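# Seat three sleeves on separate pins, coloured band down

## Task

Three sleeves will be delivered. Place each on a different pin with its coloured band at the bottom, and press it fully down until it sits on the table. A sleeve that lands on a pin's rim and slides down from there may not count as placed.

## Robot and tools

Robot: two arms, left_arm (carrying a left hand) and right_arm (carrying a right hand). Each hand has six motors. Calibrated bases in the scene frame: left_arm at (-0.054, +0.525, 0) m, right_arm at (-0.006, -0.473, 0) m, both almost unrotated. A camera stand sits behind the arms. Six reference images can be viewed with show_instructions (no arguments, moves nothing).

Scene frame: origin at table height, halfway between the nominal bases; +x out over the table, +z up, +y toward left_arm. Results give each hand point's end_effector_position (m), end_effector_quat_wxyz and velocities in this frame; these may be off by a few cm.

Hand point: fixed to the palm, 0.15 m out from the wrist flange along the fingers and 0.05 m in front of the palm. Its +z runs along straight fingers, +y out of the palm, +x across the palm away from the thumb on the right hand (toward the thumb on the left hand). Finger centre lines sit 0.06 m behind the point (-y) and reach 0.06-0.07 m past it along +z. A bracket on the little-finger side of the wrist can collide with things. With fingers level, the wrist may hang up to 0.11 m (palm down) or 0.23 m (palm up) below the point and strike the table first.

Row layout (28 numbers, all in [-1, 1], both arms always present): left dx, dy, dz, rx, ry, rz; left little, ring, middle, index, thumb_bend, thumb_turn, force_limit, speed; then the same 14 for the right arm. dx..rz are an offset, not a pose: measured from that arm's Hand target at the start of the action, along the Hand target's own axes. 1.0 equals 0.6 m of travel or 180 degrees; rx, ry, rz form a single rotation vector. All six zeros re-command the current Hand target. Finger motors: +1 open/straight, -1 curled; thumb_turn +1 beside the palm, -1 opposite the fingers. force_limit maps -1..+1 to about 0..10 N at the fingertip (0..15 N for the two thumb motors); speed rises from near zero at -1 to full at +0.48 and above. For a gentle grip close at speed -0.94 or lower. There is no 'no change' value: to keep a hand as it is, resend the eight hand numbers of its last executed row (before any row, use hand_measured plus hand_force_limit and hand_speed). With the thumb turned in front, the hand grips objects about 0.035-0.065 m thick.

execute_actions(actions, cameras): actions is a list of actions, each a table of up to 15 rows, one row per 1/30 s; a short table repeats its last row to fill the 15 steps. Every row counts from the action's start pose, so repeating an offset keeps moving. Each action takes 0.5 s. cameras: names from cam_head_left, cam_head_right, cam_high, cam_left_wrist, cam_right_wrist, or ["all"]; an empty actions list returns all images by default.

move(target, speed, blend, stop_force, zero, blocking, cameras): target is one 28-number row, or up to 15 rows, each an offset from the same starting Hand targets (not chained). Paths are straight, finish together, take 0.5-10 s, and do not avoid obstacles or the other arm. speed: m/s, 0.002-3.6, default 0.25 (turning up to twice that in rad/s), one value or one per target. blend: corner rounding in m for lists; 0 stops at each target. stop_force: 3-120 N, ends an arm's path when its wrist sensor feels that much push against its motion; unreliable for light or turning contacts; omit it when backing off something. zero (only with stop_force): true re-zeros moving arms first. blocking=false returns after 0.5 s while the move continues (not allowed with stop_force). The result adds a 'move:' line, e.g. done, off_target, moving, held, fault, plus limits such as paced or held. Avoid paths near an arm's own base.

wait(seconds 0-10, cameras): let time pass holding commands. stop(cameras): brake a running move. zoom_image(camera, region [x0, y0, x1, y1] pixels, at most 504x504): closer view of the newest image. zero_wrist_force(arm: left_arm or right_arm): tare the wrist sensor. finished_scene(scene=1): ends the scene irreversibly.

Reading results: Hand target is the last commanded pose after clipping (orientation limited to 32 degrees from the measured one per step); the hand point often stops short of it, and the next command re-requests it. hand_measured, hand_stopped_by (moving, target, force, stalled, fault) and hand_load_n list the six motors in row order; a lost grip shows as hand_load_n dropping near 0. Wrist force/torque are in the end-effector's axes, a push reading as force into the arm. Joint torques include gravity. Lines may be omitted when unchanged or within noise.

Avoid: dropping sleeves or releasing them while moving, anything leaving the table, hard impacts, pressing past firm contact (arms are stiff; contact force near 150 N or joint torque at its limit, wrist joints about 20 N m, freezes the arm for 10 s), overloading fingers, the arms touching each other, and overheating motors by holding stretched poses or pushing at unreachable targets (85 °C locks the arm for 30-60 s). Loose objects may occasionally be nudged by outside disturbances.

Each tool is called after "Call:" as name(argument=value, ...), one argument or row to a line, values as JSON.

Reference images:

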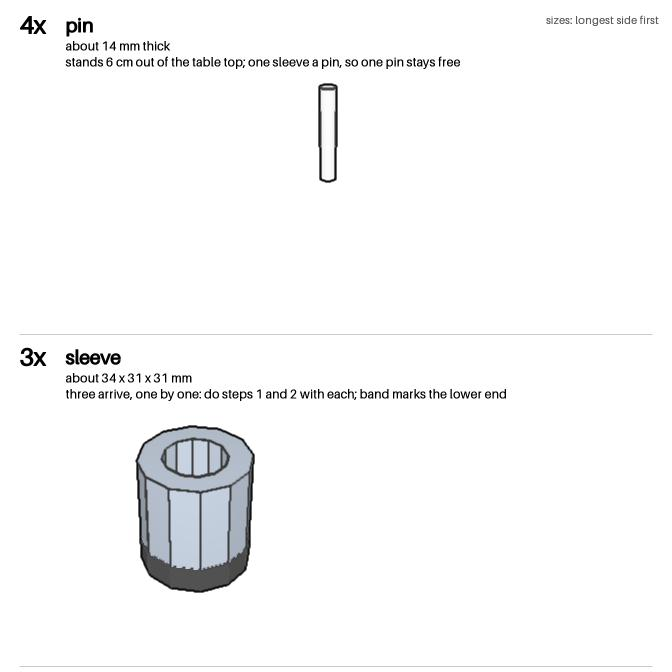

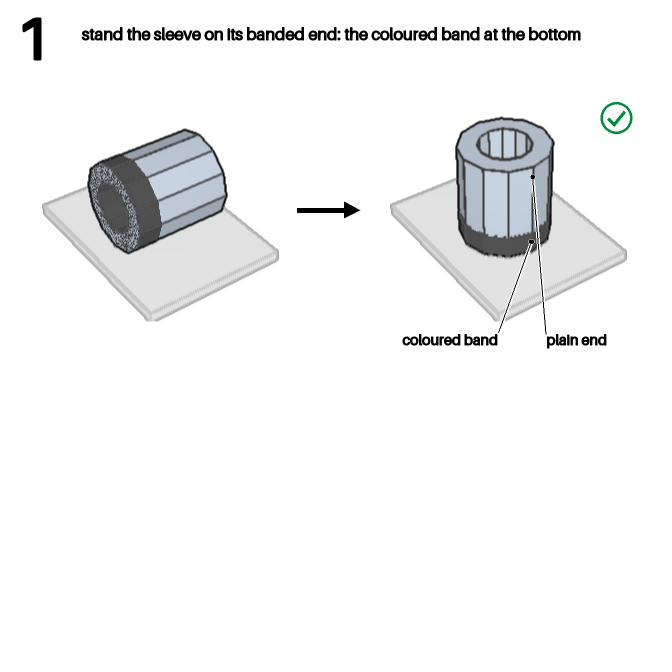

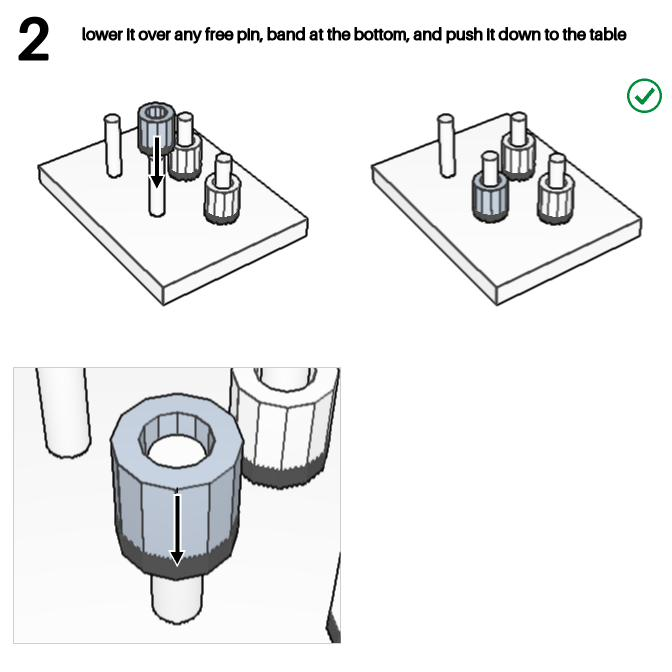

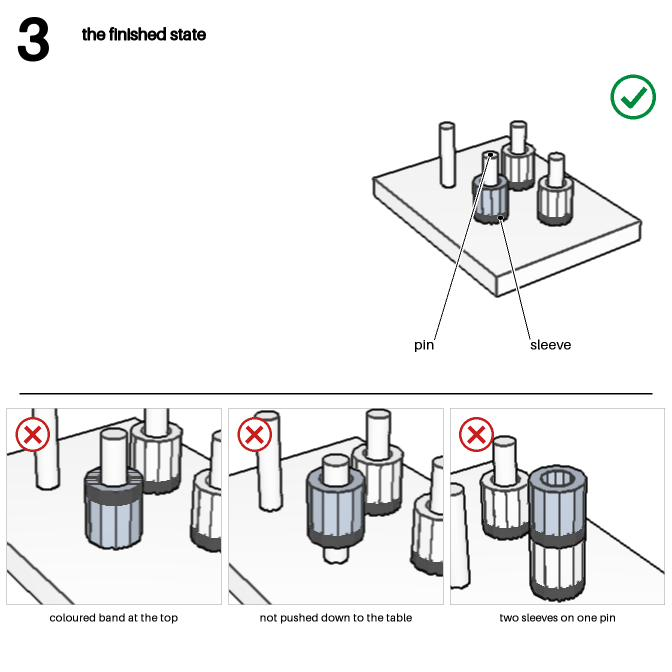

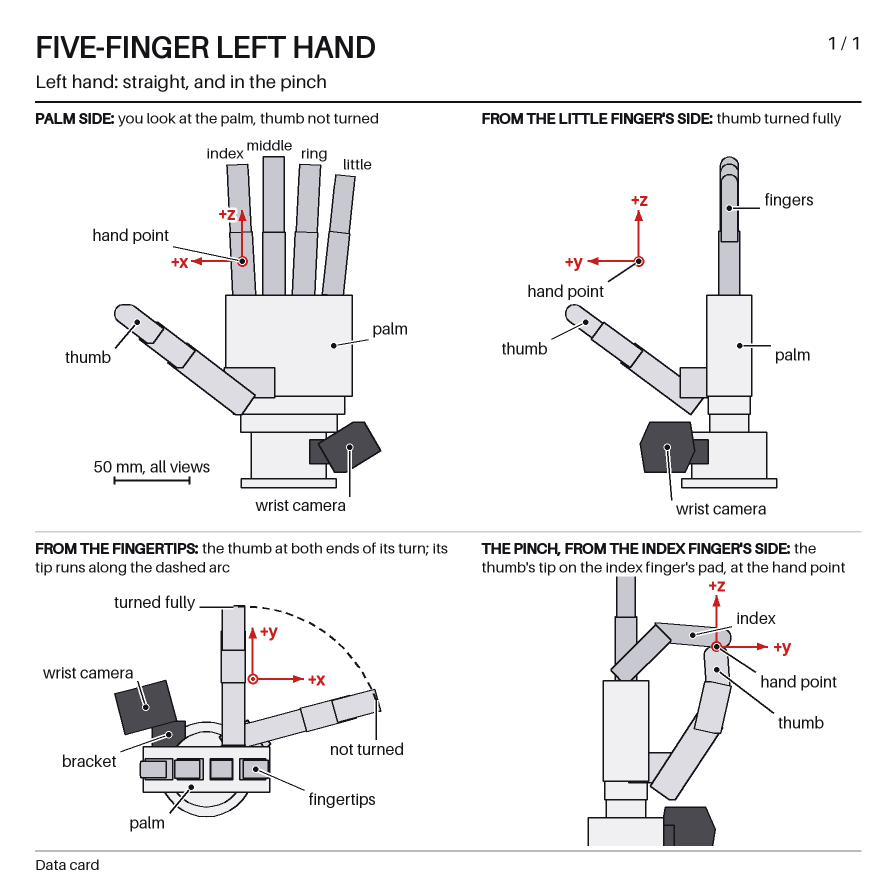

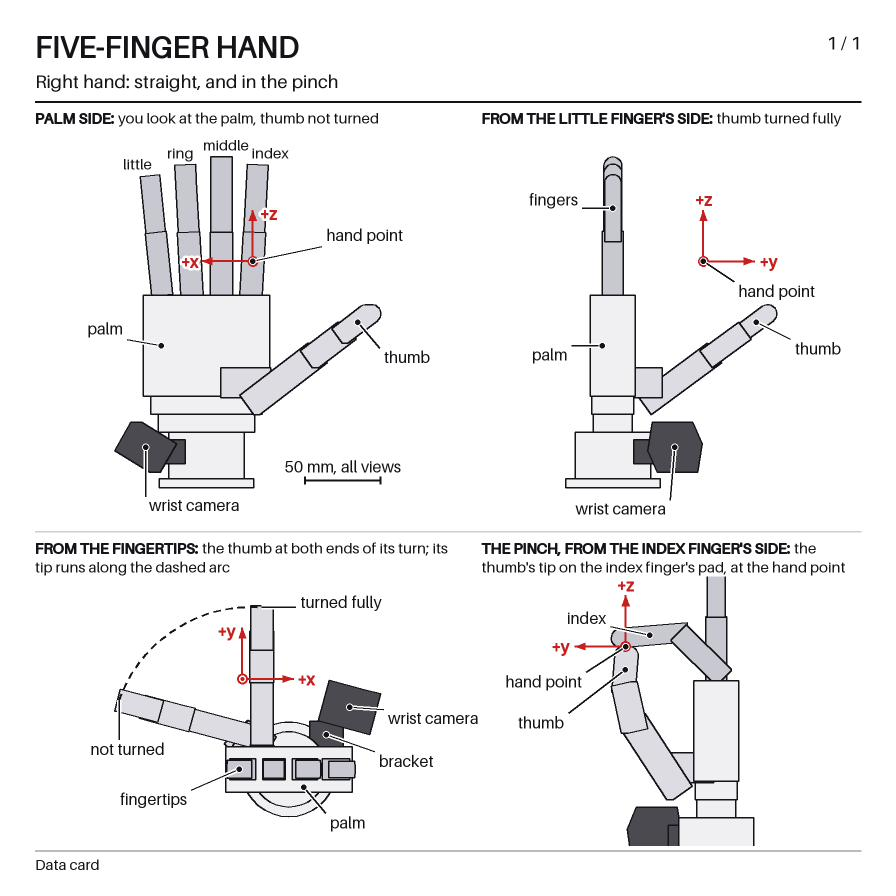

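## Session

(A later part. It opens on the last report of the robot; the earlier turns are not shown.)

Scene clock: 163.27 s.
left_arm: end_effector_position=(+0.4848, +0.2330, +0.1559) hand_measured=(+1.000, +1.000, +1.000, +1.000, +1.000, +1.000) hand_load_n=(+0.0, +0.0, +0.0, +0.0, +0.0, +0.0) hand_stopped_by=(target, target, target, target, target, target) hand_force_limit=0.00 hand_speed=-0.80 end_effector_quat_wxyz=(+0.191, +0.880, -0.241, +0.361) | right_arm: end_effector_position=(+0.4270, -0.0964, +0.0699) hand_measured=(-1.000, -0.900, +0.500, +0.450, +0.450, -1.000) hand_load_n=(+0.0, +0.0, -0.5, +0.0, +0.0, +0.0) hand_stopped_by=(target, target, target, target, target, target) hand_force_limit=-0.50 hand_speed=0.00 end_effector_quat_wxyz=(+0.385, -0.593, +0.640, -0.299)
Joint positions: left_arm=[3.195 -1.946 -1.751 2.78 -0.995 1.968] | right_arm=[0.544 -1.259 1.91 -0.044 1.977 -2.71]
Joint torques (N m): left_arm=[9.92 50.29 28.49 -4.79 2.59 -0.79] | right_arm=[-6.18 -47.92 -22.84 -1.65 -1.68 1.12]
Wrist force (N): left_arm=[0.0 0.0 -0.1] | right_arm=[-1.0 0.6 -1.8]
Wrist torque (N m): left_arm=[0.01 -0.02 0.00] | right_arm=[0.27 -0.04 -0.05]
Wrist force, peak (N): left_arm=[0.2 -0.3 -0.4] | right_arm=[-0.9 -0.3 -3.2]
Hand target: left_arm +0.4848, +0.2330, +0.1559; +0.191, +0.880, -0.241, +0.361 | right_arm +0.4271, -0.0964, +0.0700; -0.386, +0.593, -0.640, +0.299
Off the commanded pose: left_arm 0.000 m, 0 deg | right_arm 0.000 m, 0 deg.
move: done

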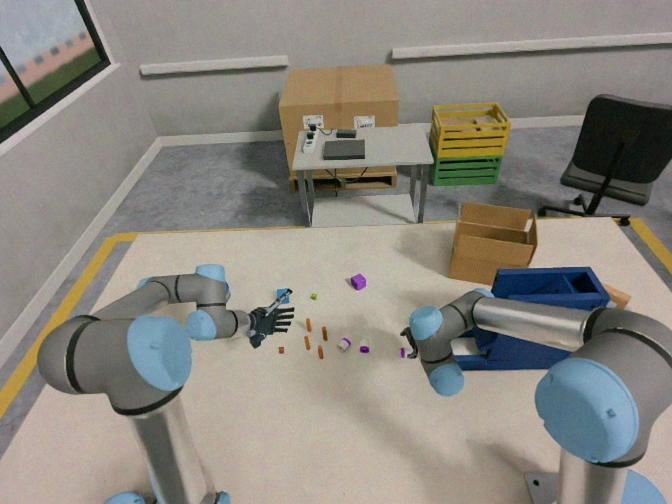

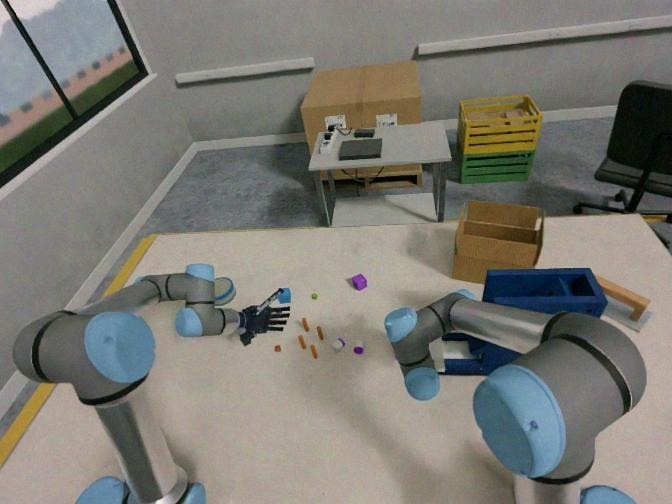

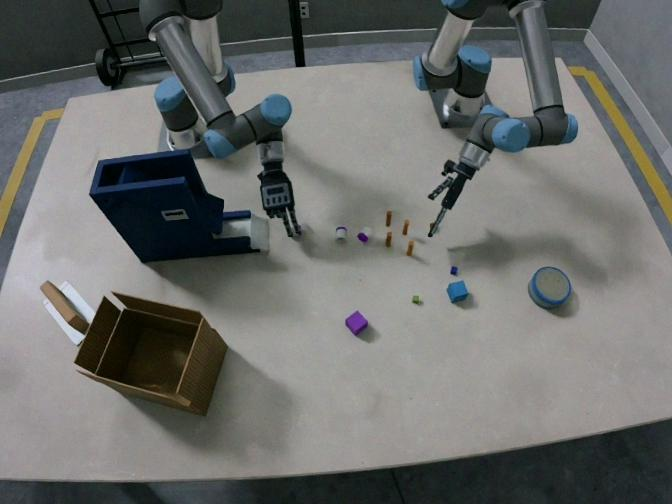

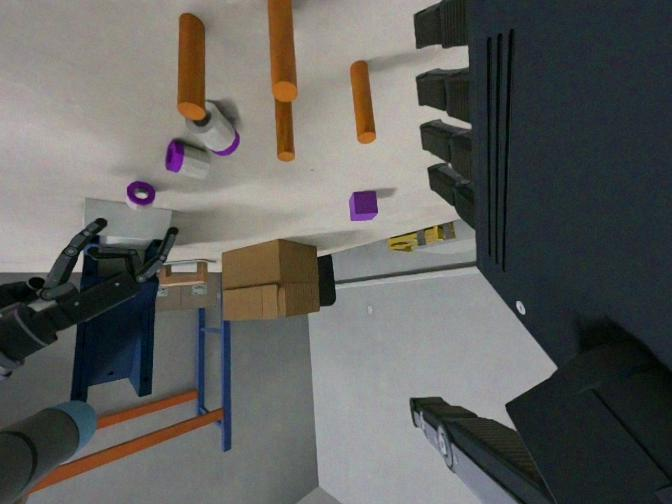

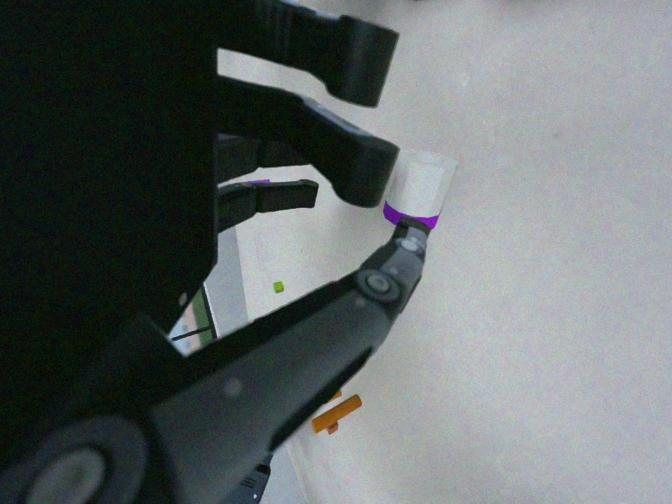

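Call:
move(
  target=[0,0,0,0,0,0,1,1,1,1,1,1,0.0,-0.8,0.01124,0.0679,0.04244,0,0,0,-1,-0.9,0.5,0.45,0.45,-1,-0.5,0.0],
  speed=0.06,
  stop_force=8,
  cameras=["all"],
)

Call:
zoom_image(
  camera="cam_high",
  region=[240, 170, 380, 270],
)

Call:
zoom_image(
  camera="cam_right_wrist",
  region=[210, 40, 530, 280],
)

Call:
zoom_image(
  camera="cam_left_wrist",
  region=[30, 100, 250, 265],
)

Scene clock: 170.33 s.
left_arm: end_effector_position=(+0.4848, +0.2330, +0.1559) hand_measured=(+1.000, +1.000, +1.000, +1.000, +1.000, +1.000) hand_load_n=(+0.0, +0.0, +0.0, +0.0, +0.0, +0.0) hand_stopped_by=(target, target, target, target, target, target) hand_force_limit=0.00 hand_speed=-0.80 end_effector_quat_wxyz=(+0.191, +0.880, -0.241, +0.361) | right_arm: end_effector_position=(+0.4271, -0.0964, +0.0215) hand_measured=(-1.000, -0.900, +0.500, +0.450, +0.450, -1.000) hand_load_n=(+0.0, +0.0, +0.0, +0.0, +0.0, +0.0) hand_stopped_by=(target, target, target, target, target, target) hand_force_limit=-0.50 hand_speed=0.00 end_effector_quat_wxyz=(+0.386, -0.593, +0.640, -0.299)
Joint positions: left_arm=[3.195 -1.946 -1.751 2.78 -0.995 1.968] | right_arm=[0.544 -1.179 1.954 -0.168 1.977 -2.71]
Joint torques (N m): left_arm=[9.31 50.15 28.55 -4.85 2.62 -0.84] | right_arm=[-5.58 -50.22 -26.83 -0.17 -1.53 -1.24]
Wrist force (N): left_arm=[0.1 0.0 -0.2] | right_arm=[-0.9 0.5 -1.9]
Wrist torque (N m): left_arm=[0.01 -0.03 0.01] | right_arm=[0.26 -0.04 -0.03]
Wrist force, peak (N): left_arm=[0.0 -0.1 -0.5] | right_arm=[-1.0 0.9 -2.0]
Hand target: left_arm +0.4848, +0.2330, +0.1559; +0.191, +0.880, -0.241, +0.361 | right_arm +0.4271, -0.0964, +0.0215; -0.386, +0.593, -0.640, +0.299
Off the commanded pose: left_arm 0.000 m, 0 deg | right_arm 0.000 m, 0 deg.
move: done

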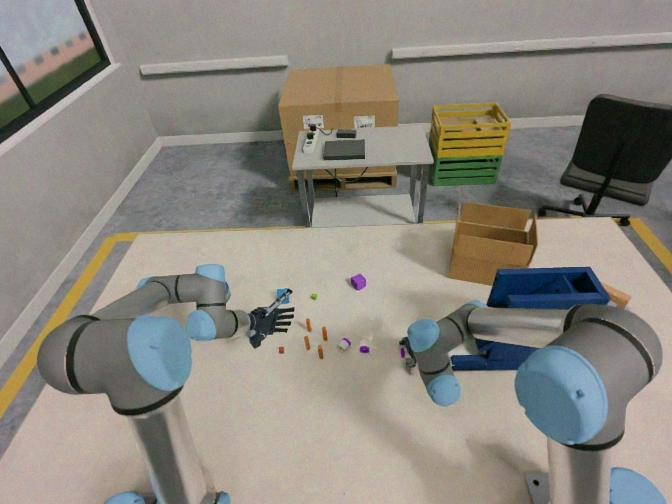

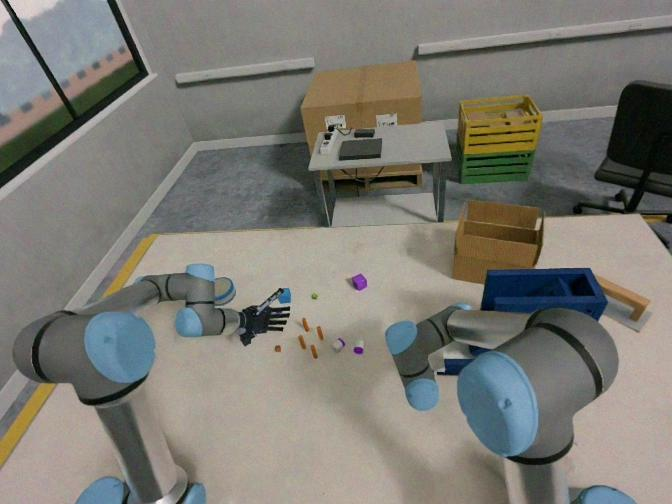

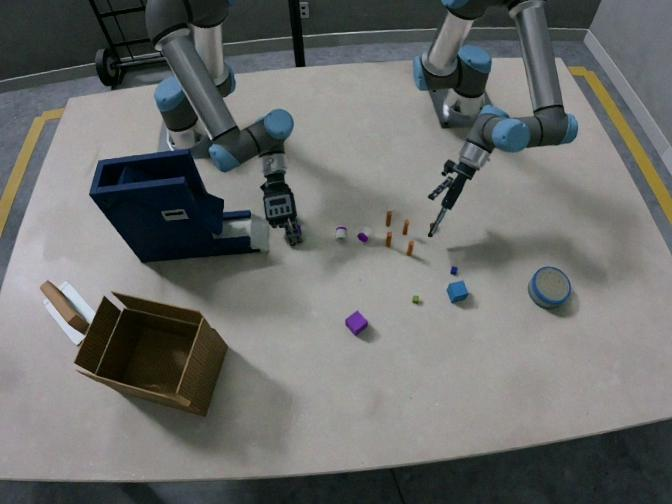

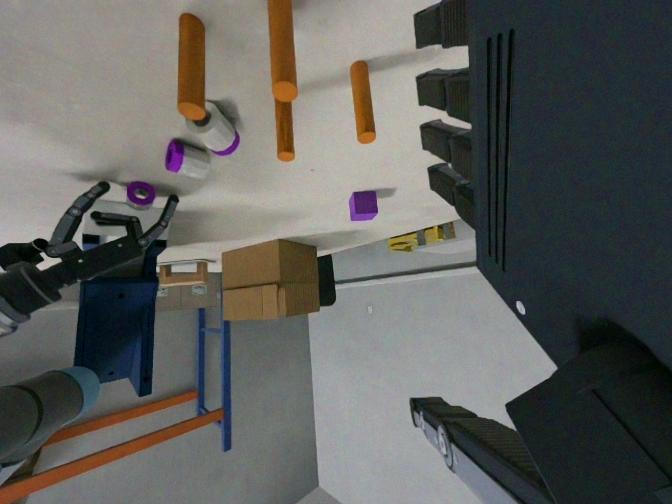

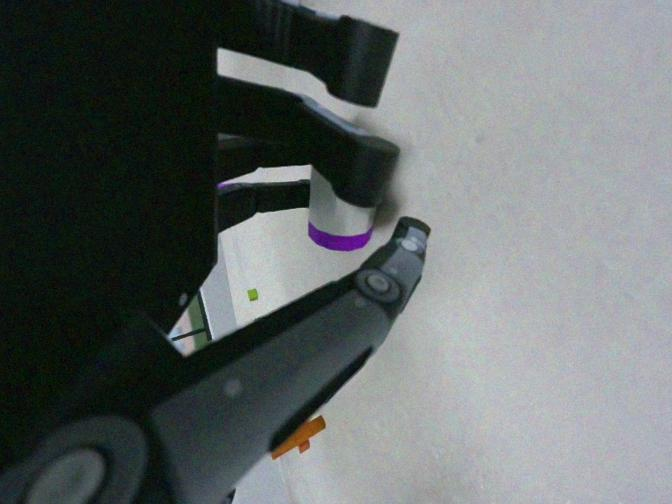

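Scaled by 3.600 from the camera's 672x504 image, which has a finer 960x720 frame.

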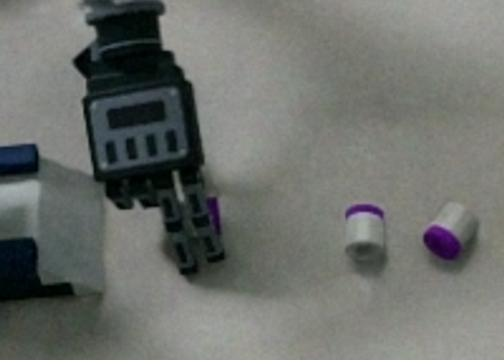

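Scaled by 1.575 from the camera's 672x504 image, which has a finer 960x720 frame.

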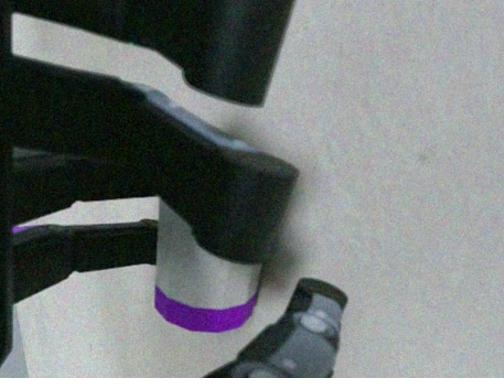

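Scaled by 2.291 from the camera's 672x504 image, which has a finer 960x720 frame.

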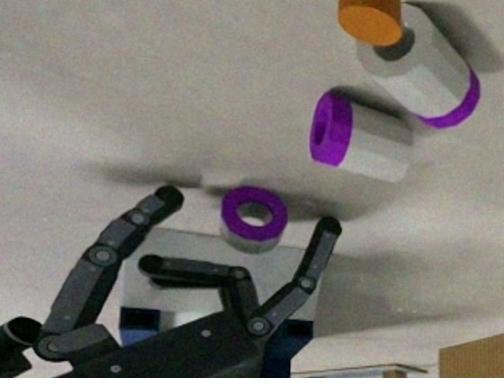

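Call:
move(
  target=[0,0,0,0,0,0,1,1,1,1,1,1,0.0,-0.8,-0.0041,0.0005,0.0003,0,0,0,-1,-0.9,0.5,0.45,0.45,-1,-0.5,0.0],
  speed=0.05,
)

Call:
move(
  target=[0,0,0,0,0,0,1,1,1,1,1,1,0.0,-0.8,0,0,0,0,0,0,-1,-0.9,-0.1,-0.1,0.0,-1,-0.6,-0.93],
  speed=0.05,
  cameras=["all"],
)

Call:
zoom_image(
  camera="cam_right_wrist",
  region=[210, 40, 530, 280],
)

Call:
zoom_image(
  camera="cam_left_wrist",
  region=[30, 100, 250, 265],
)

Scene clock: 179.37 s.
left_arm: end_effector_position=(+0.4848, +0.2330, +0.1559) hand_measured=(+1.000, +1.000, +1.000, +1.000, +1.000, +1.000) hand_load_n=(+0.0, +0.0, +0.0, +0.0, +0.0, +0.0) hand_stopped_by=(target, target, target, target, target, target) hand_force_limit=0.00 hand_speed=-0.80 end_effector_quat_wxyz=(+0.191, +0.880, -0.241, +0.361) | right_arm: end_effector_position=(+0.4271, -0.0938, +0.0215) hand_measured=(-1.000, -0.900, +0.500, +0.450, +0.450, -1.000) hand_load_n=(+0.0, +0.0, +0.0, +0.0, +0.0, +0.0) hand_stopped_by=(target, target, target, target, target, target) hand_force_limit=-0.50 hand_speed=0.00 end_effector_quat_wxyz=(+0.386, -0.593, +0.640, -0.299)
Joint positions: left_arm=[3.195 -1.946 -1.751 2.78 -0.995 1.968] | right_arm=[0.549 -1.175 1.948 -0.165 1.981 -2.706]
Joint torques (N m): left_arm=[9.28 50.55 28.6 -4.89 2.52 -0.78] | right_arm=[-1.07 -30.36 -19.58 1.93 0.84 0.35]
Wrist force (N): left_arm=[-0.1 0.1 -0.1] | right_arm=[-1.0 0.5 -1.4]
Wrist torque (N m): left_arm=[0.01 0.00 -0.01] | right_arm=[0.23 -0.04 -0.04]
Wrist force, peak (N): left_arm=[-0.2 0.1 -0.5] | right_arm=[-1.1 0.7 -2.1]
Hand target: left_arm +0.4848, +0.2330, +0.1559; +0.191, +0.880, -0.241, +0.361 | right_arm +0.4271, -0.0939, +0.0215; -0.386, +0.593, -0.640, +0.299
Off the commanded pose: left_arm 0.000 m, 0 deg | right_arm 0.000 m, 0 deg.
move: done

Scene clock: 181.47 s.
left_arm: end_effector_position=(+0.4848, +0.2330, +0.1559) hand_measured=(+1.000, +1.000, +1.000, +1.000, +1.000, +1.000) hand_load_n=(+0.0, +0.0, +0.0, +0.0, +0.0, +0.0) hand_stopped_by=(target, target, target, target, target, target) hand_force_limit=0.00 hand_speed=-0.80 end_effector_quat_wxyz=(+0.191, +0.880, -0.241, +0.361) | right_arm: end_effector_position=(+0.4271, -0.0939, +0.0215) hand_measured=(-1.000, -0.900, +0.422, +0.110, +0.264, -1.000) hand_load_n=(+0.0, +0.5, +3.0, +4.5, +3.0, +0.0) hand_stopped_by=(target, target, force, force, force, target) hand_force_limit=-0.60 hand_speed=-0.93 end_effector_quat_wxyz=(+0.386, -0.593, +0.640, -0.299)
Joint positions: left_arm=[3.195 -1.946 -1.751 2.78 -0.995 1.968] | right_arm=[0.549 -1.175 1.948 -0.165 1.981 -2.707]
Joint torques (N m): left_arm=[9.4 50.11 29.06 -4.7 2.47 -0.71] | right_arm=[-6.45 -49.06 -7.32 -1.17 -1.71 -1.14]
Wrist force (N): left_arm=[0.0 -0.2 -0.1] | right_arm=[-0.9 -2.2 -1.9]
Wrist torque (N m): left_arm=[-0.02 -0.01 0.01] | right_arm=[0.37 -0.07 -0.10]
Wrist force, peak (N): left_arm=[-0.1 -0.5 -0.3] | right_arm=[-1.1 -2.6 -2.3]
Hand target: left_arm +0.4848, +0.2330, +0.1559; +0.191, +0.880, -0.241, +0.361 | right_arm +0.4271, -0.0939, +0.0215; -0.386, +0.593, -0.640, +0.299
Off the commanded pose: left_arm 0.000 m, 0 deg | right_arm 0.000 m, 0 deg.
move: done

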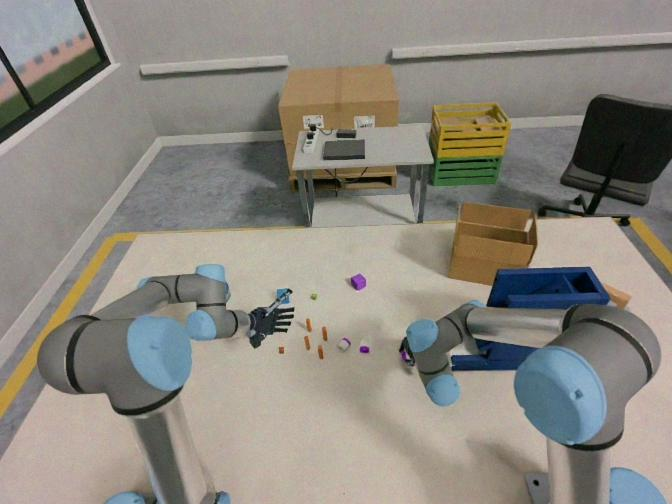

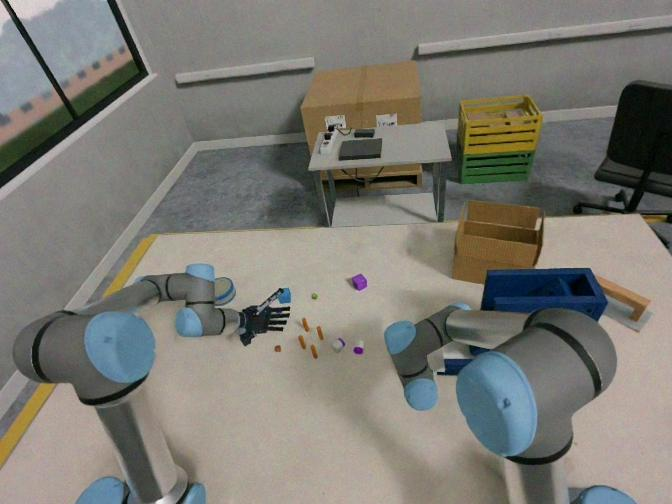

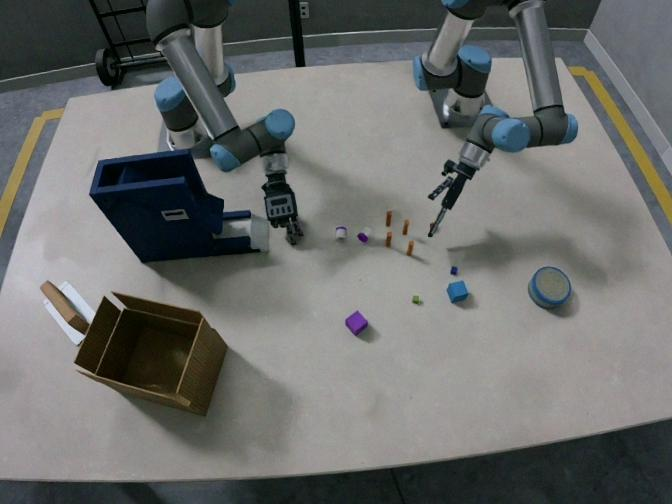

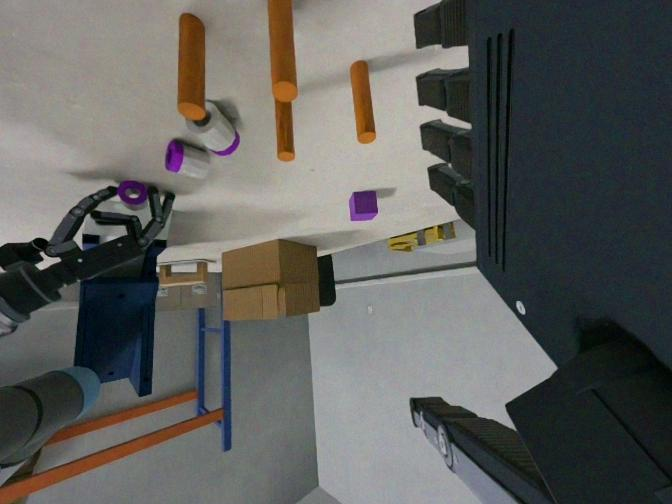

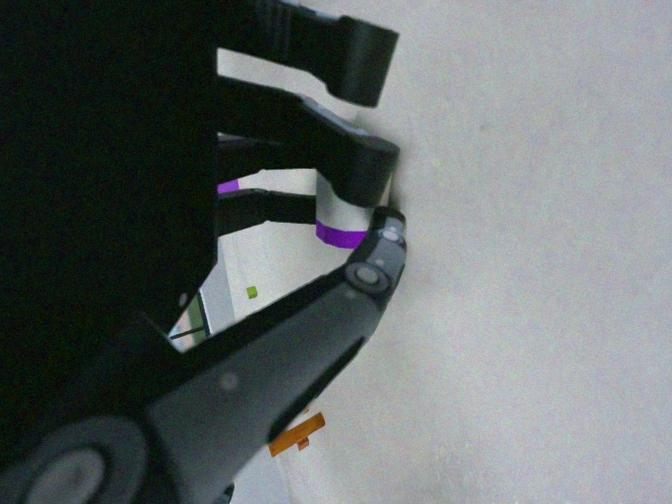

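Scaled by 1.575 from the camera's 672x504 image, which has a finer 960x720 frame.

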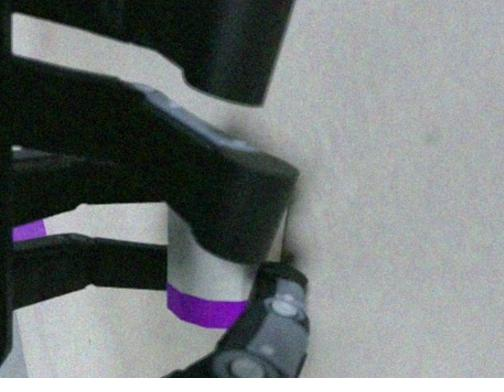

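Scaled by 2.291 from the camera's 672x504 image, which has a finer 960x720 frame.

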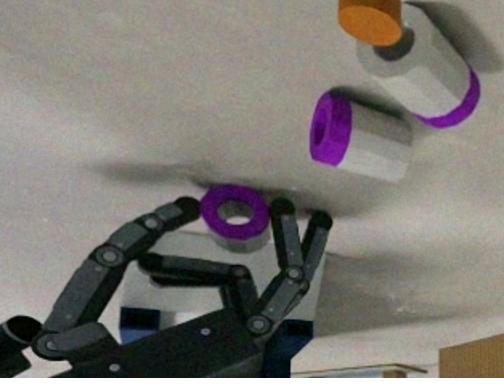

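Call:
move(
  target=[
    [0,0,0,0,0,0,1,1,1,1,1,1,0.0,-0.8,0,0,0,0,0,0,-1,-0.9,0.5,0.35,0.4,-1,-0.6,-0.8],
    [0,0,0,0,0,0,1,1,1,1,1,1,0.0,-0.8,-0.00116,-0.007,-0.00438,0,0,0,-1,-0.9,0.5,0.35,0.4,-1,-0.6,-0.8],
  ],
  speed=0.03,
  cameras=["cam_left_wrist"],
)

Call:
zoom_image(
  camera="cam_left_wrist",
  region=[30, 100, 250, 265],
)

Scene clock: 205.80 s.
left_arm: end_effector_position=(+0.4848, +0.2330, +0.1559) hand_measured=(+1.000, +1.000, +1.000, +1.000, +1.000, +1.000) hand_load_n=(+0.0, +0.0, +0.0, +0.0, +0.0, +0.0) hand_stopped_by=(target, target, target, target, target, target) hand_force_limit=0.00 hand_speed=-0.80 end_effector_quat_wxyz=(+0.191, +0.880, -0.241, +0.361) | right_arm: end_effector_position=(+0.4271, -0.0939, +0.0266) hand_measured=(-1.000, -0.900, +0.500, +0.350, +0.400, -1.000) hand_load_n=(+0.0, +0.0, +0.0, +0.0, +0.0, +0.0) hand_stopped_by=(target, target, target, target, target, target) hand_force_limit=-0.60 hand_speed=-0.80 end_effector_quat_wxyz=(+0.386, -0.593, +0.640, -0.299)
Joint positions: left_arm=[3.195 -1.946 -1.751 2.78 -0.995 1.968] | right_arm=[0.549 -1.184 1.944 -0.152 1.981 -2.707]
Joint torques (N m): left_arm=[9.19 50.58 29.06 -4.79 2.65 -0.62] | right_arm=[-4.56 -36.19 -22.52 -0.01 -1.01 -1.02]
Wrist force (N): left_arm=[-0.1 -0.1 -0.2] | right_arm=[-1.0 0.6 -1.9]
Wrist torque (N m): left_arm=[-0.01 0.01 0.00] | right_arm=[0.28 -0.01 -0.04]
Wrist force, peak (N): left_arm=[-0.3 -0.4 -0.1] | right_arm=[-1.3 -2.5 -2.0]
Hand target: left_arm +0.4848, +0.2330, +0.1559; +0.191, +0.880, -0.241, +0.361 | right_arm +0.4271, -0.0939, +0.0265; -0.386, +0.593, -0.640, +0.299
Off the commanded pose: left_arm 0.000 m, 0 deg | right_arm 0.000 m, 0 deg.
move: done
Images, in order (width x height): cam_left_wrist 672x504.

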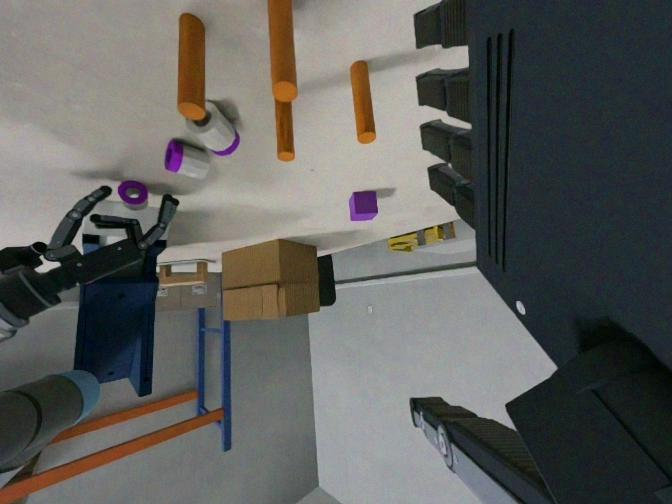

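Scaled by 2.291 from the camera's 672x504 image, which has a finer 960x720 frame.

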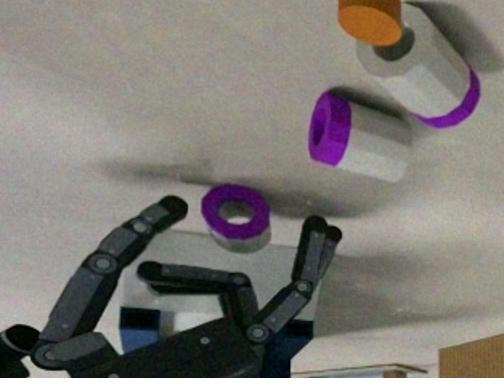

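Call:
move(
  target=[0,0,0,0,0,0,1,1,1,1,1,1,0.0,-0.8,0,0,0,0,0,0,-1,-0.9,-0.1,-0.1,0.0,-1,-0.6,-0.93],
  speed=0.05,
  cameras=["cam_left_wrist","cam_right_wrist"],
)

Call:
zoom_image(
  camera="cam_left_wrist",
  region=[30, 100, 250, 265],
)

Call:
zoom_image(
  camera="cam_right_wrist",
  region=[210, 40, 530, 280],
)

Scene clock: 209.60 s.
left_arm: end_effector_position=(+0.4848, +0.2330, +0.1559) hand_measured=(+1.000, +1.000, +1.000, +1.000, +1.000, +1.000) hand_load_n=(+0.0, +0.0, +0.0, +0.0, +0.0, +0.0) hand_stopped_by=(target, target, target, target, target, target) hand_force_limit=0.00 hand_speed=-0.80 end_effector_quat_wxyz=(+0.191, +0.880, -0.241, +0.361) | right_arm: end_effector_position=(+0.4271, -0.0939, +0.0265) hand_measured=(-1.000, -0.900, +0.154, +0.108, +0.268, -1.000) hand_load_n=(+0.0, +0.0, +2.0, +3.0, +4.0, +1.0) hand_stopped_by=(target, target, force, force, force, target) hand_force_limit=-0.60 hand_speed=-0.93 end_effector_quat_wxyz=(+0.386, -0.593, +0.640, -0.299)
Joint positions: left_arm=[3.195 -1.946 -1.751 2.78 -0.995 1.968] | right_arm=[0.549 -1.184 1.944 -0.152 1.981 -2.707]
Joint torques (N m): left_arm=[9.99 50.32 29.37 -4.7 2.63 -0.68] | right_arm=[4.95 -26.53 -8.44 -1.45 1.27 0.8]
Wrist force (N): left_arm=[-0.1 0.0 -0.2] | right_arm=[-0.9 0.8 -1.9]
Wrist torque (N m): left_arm=[0.00 0.00 0.00] | right_arm=[0.30 -0.03 -0.04]
Wrist force, peak (N): left_arm=[-0.3 -0.1 -0.4] | right_arm=[-1.1 0.7 -1.9]
Hand target: left_arm +0.4848, +0.2330, +0.1559; +0.191, +0.880, -0.241, +0.361 | right_arm +0.4271, -0.0939, +0.0265; -0.386, +0.593, -0.640, +0.299
Off the commanded pose: left_arm 0.000 m, 0 deg | right_arm 0.000 m, 0 deg.
move: done
Images, in order (width x height): cam_left_wrist 672x504, cam_right_wrist 672x504.

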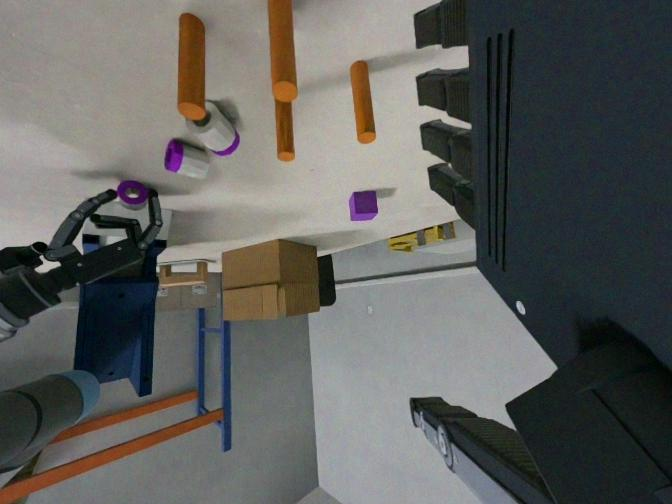

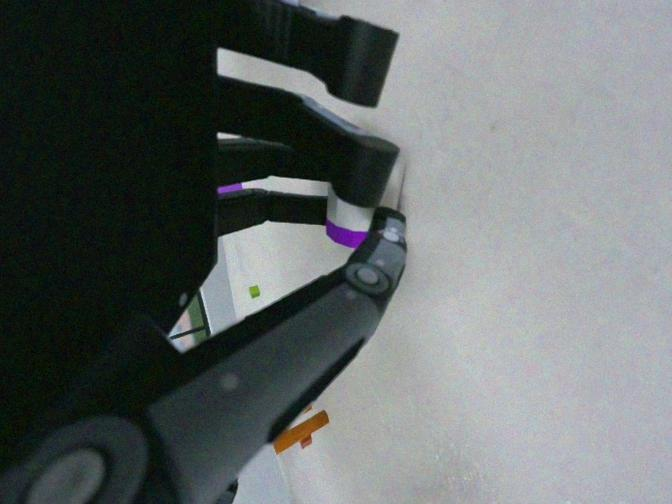

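Scaled by 2.291 from the camera's 672x504 image, which has a finer 960x720 frame.

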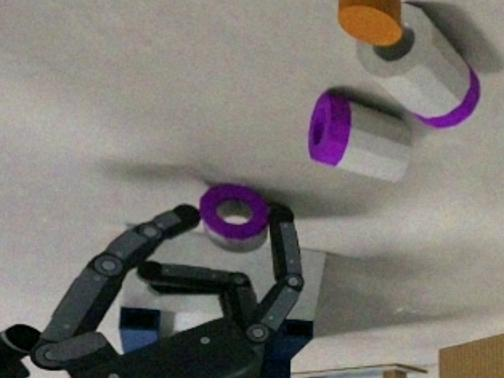

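Scaled by 1.575 from the camera's 672x504 image, which has a finer 960x720 frame.

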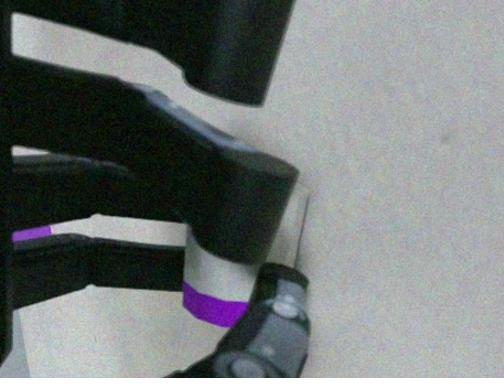

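Call:
move(
  target=[
    [0,0,0,0,0,0,1,1,1,1,1,1,0.0,-0.8,0,0,0,0,0,0,-1,-0.9,-0.12,-0.12,-0.02,-1,-0.4,-0.93],
    [0,0,0,0,0,0,1,1,1,1,1,1,0.0,-0.8,-0.0232,-0.14,-0.0875,0,0,0,-1,-0.9,-0.12,-0.12,-0.02,-1,-0.4,-0.93],
  ],
  speed=0.08,
  cameras=["all"],
)

Call:
zoom_image(
  camera="cam_left_wrist",
  region=[30, 100, 330, 325],
)

Call:
zoom_image(
  camera="cam_right_wrist",
  region=[210, 40, 530, 280],
)

Call:
zoom_image(
  camera="cam_high",
  region=[240, 150, 440, 290],
)

Scene clock: 217.27 s.
left_arm: end_effector_position=(+0.4848, +0.2330, +0.1559) hand_measured=(+1.000, +1.000, +1.000, +1.000, +1.000, +1.000) hand_load_n=(+0.0, +0.0, +0.0, +0.0, +0.0, +0.0) hand_stopped_by=(target, target, target, target, target, target) hand_force_limit=0.00 hand_speed=-0.80 end_effector_quat_wxyz=(+0.191, +0.880, -0.241, +0.361) | right_arm: end_effector_position=(+0.4271, -0.0939, +0.1266) hand_measured=(-1.000, -0.900, +0.142, +0.108, +0.264, -1.000) hand_load_n=(+0.0, +0.0, +3.5, +3.5, +5.0, +1.0) hand_stopped_by=(target, target, force, force, force, target) hand_force_limit=-0.40 hand_speed=-0.93 end_effector_quat_wxyz=(+0.386, -0.593, +0.640, -0.299)
Joint positions: left_arm=[3.195 -1.946 -1.751 2.78 -0.995 1.968] | right_arm=[0.55 -1.331 1.835 0.104 1.981 -2.707]
Joint torques (N m): left_arm=[9.36 50.17 28.18 -4.73 2.46 -0.72] | right_arm=[6.61 -24.01 -12.45 -0.66 1.68 1.08]
Wrist force (N): left_arm=[0.0 0.1 -0.3] | right_arm=[-1.0 0.8 -1.7]
Wrist torque (N m): left_arm=[0.02 -0.01 0.00] | right_arm=[0.28 -0.04 -0.05]
Wrist force, peak (N): left_arm=[0.1 0.1 -0.4] | right_arm=[-0.8 -0.3 -2.2]
Hand target: left_arm +0.4848, +0.2330, +0.1559; +0.191, +0.880, -0.241, +0.361 | right_arm +0.4270, -0.0939, +0.1265; -0.386, +0.593, -0.640, +0.299
Off the commanded pose: left_arm 0.000 m, 0 deg | right_arm 0.000 m, 0 deg.
move: done

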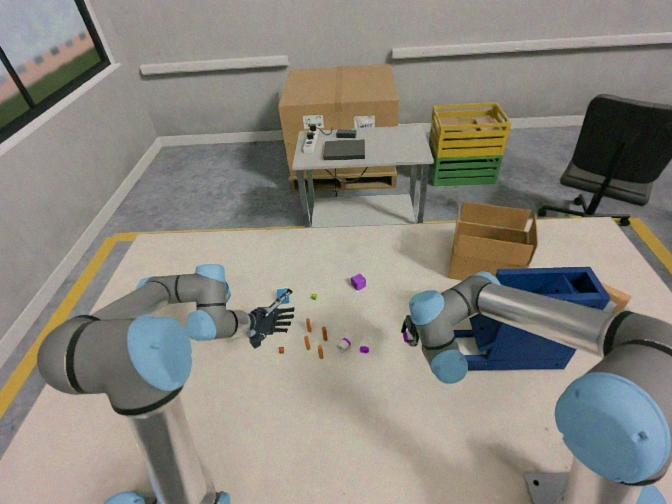

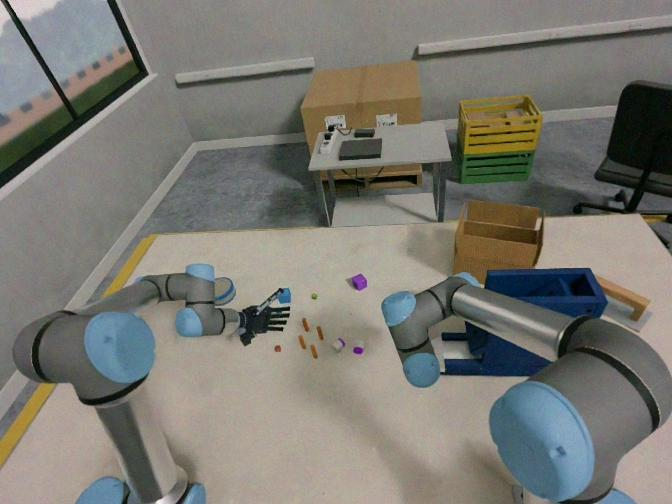

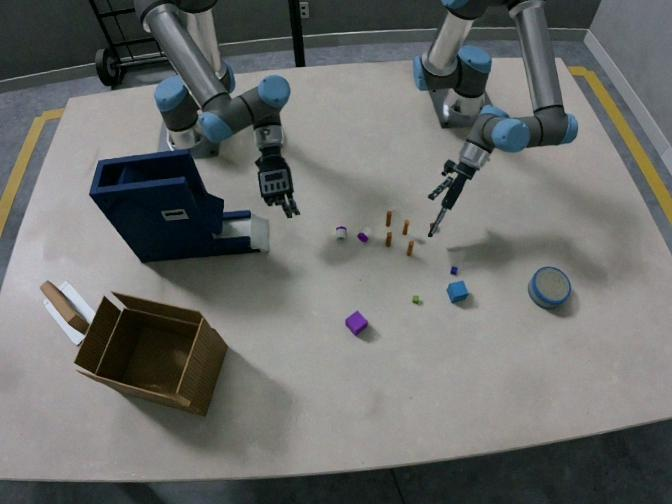

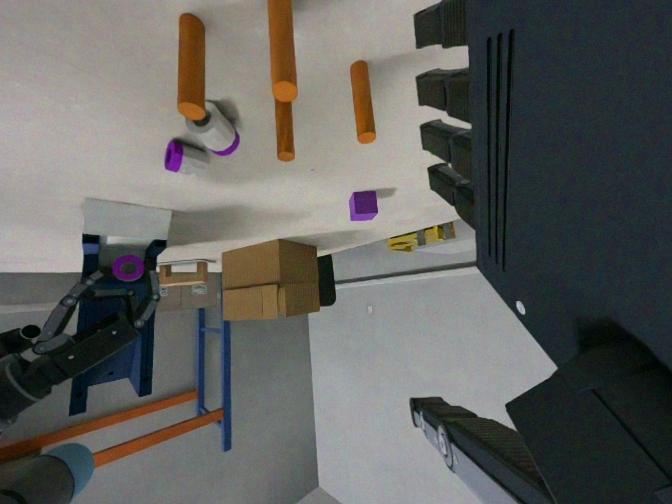

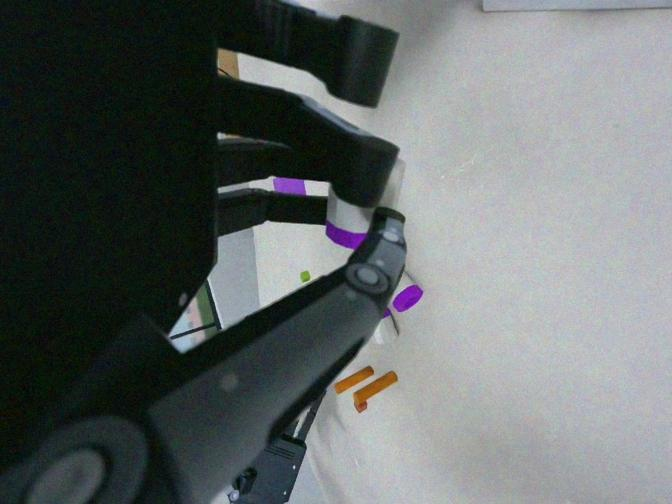

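Scaled by 1.680 from the camera's 672x504 image, which has a finer 960x720 frame.

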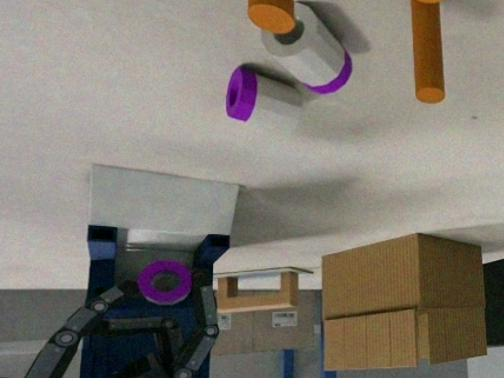

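Scaled by 1.575 from the camera's 672x504 image, which has a finer 960x720 frame.

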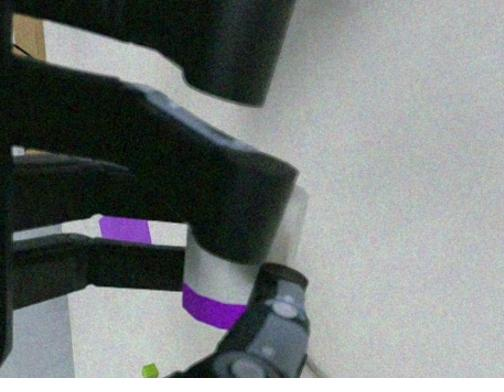

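Scaled by 2.520 from the camera's 672x504 image, which has a finer 960x720 frame.

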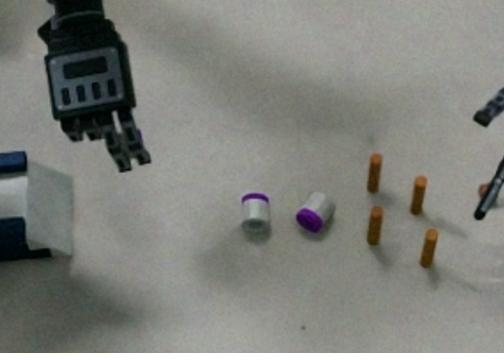

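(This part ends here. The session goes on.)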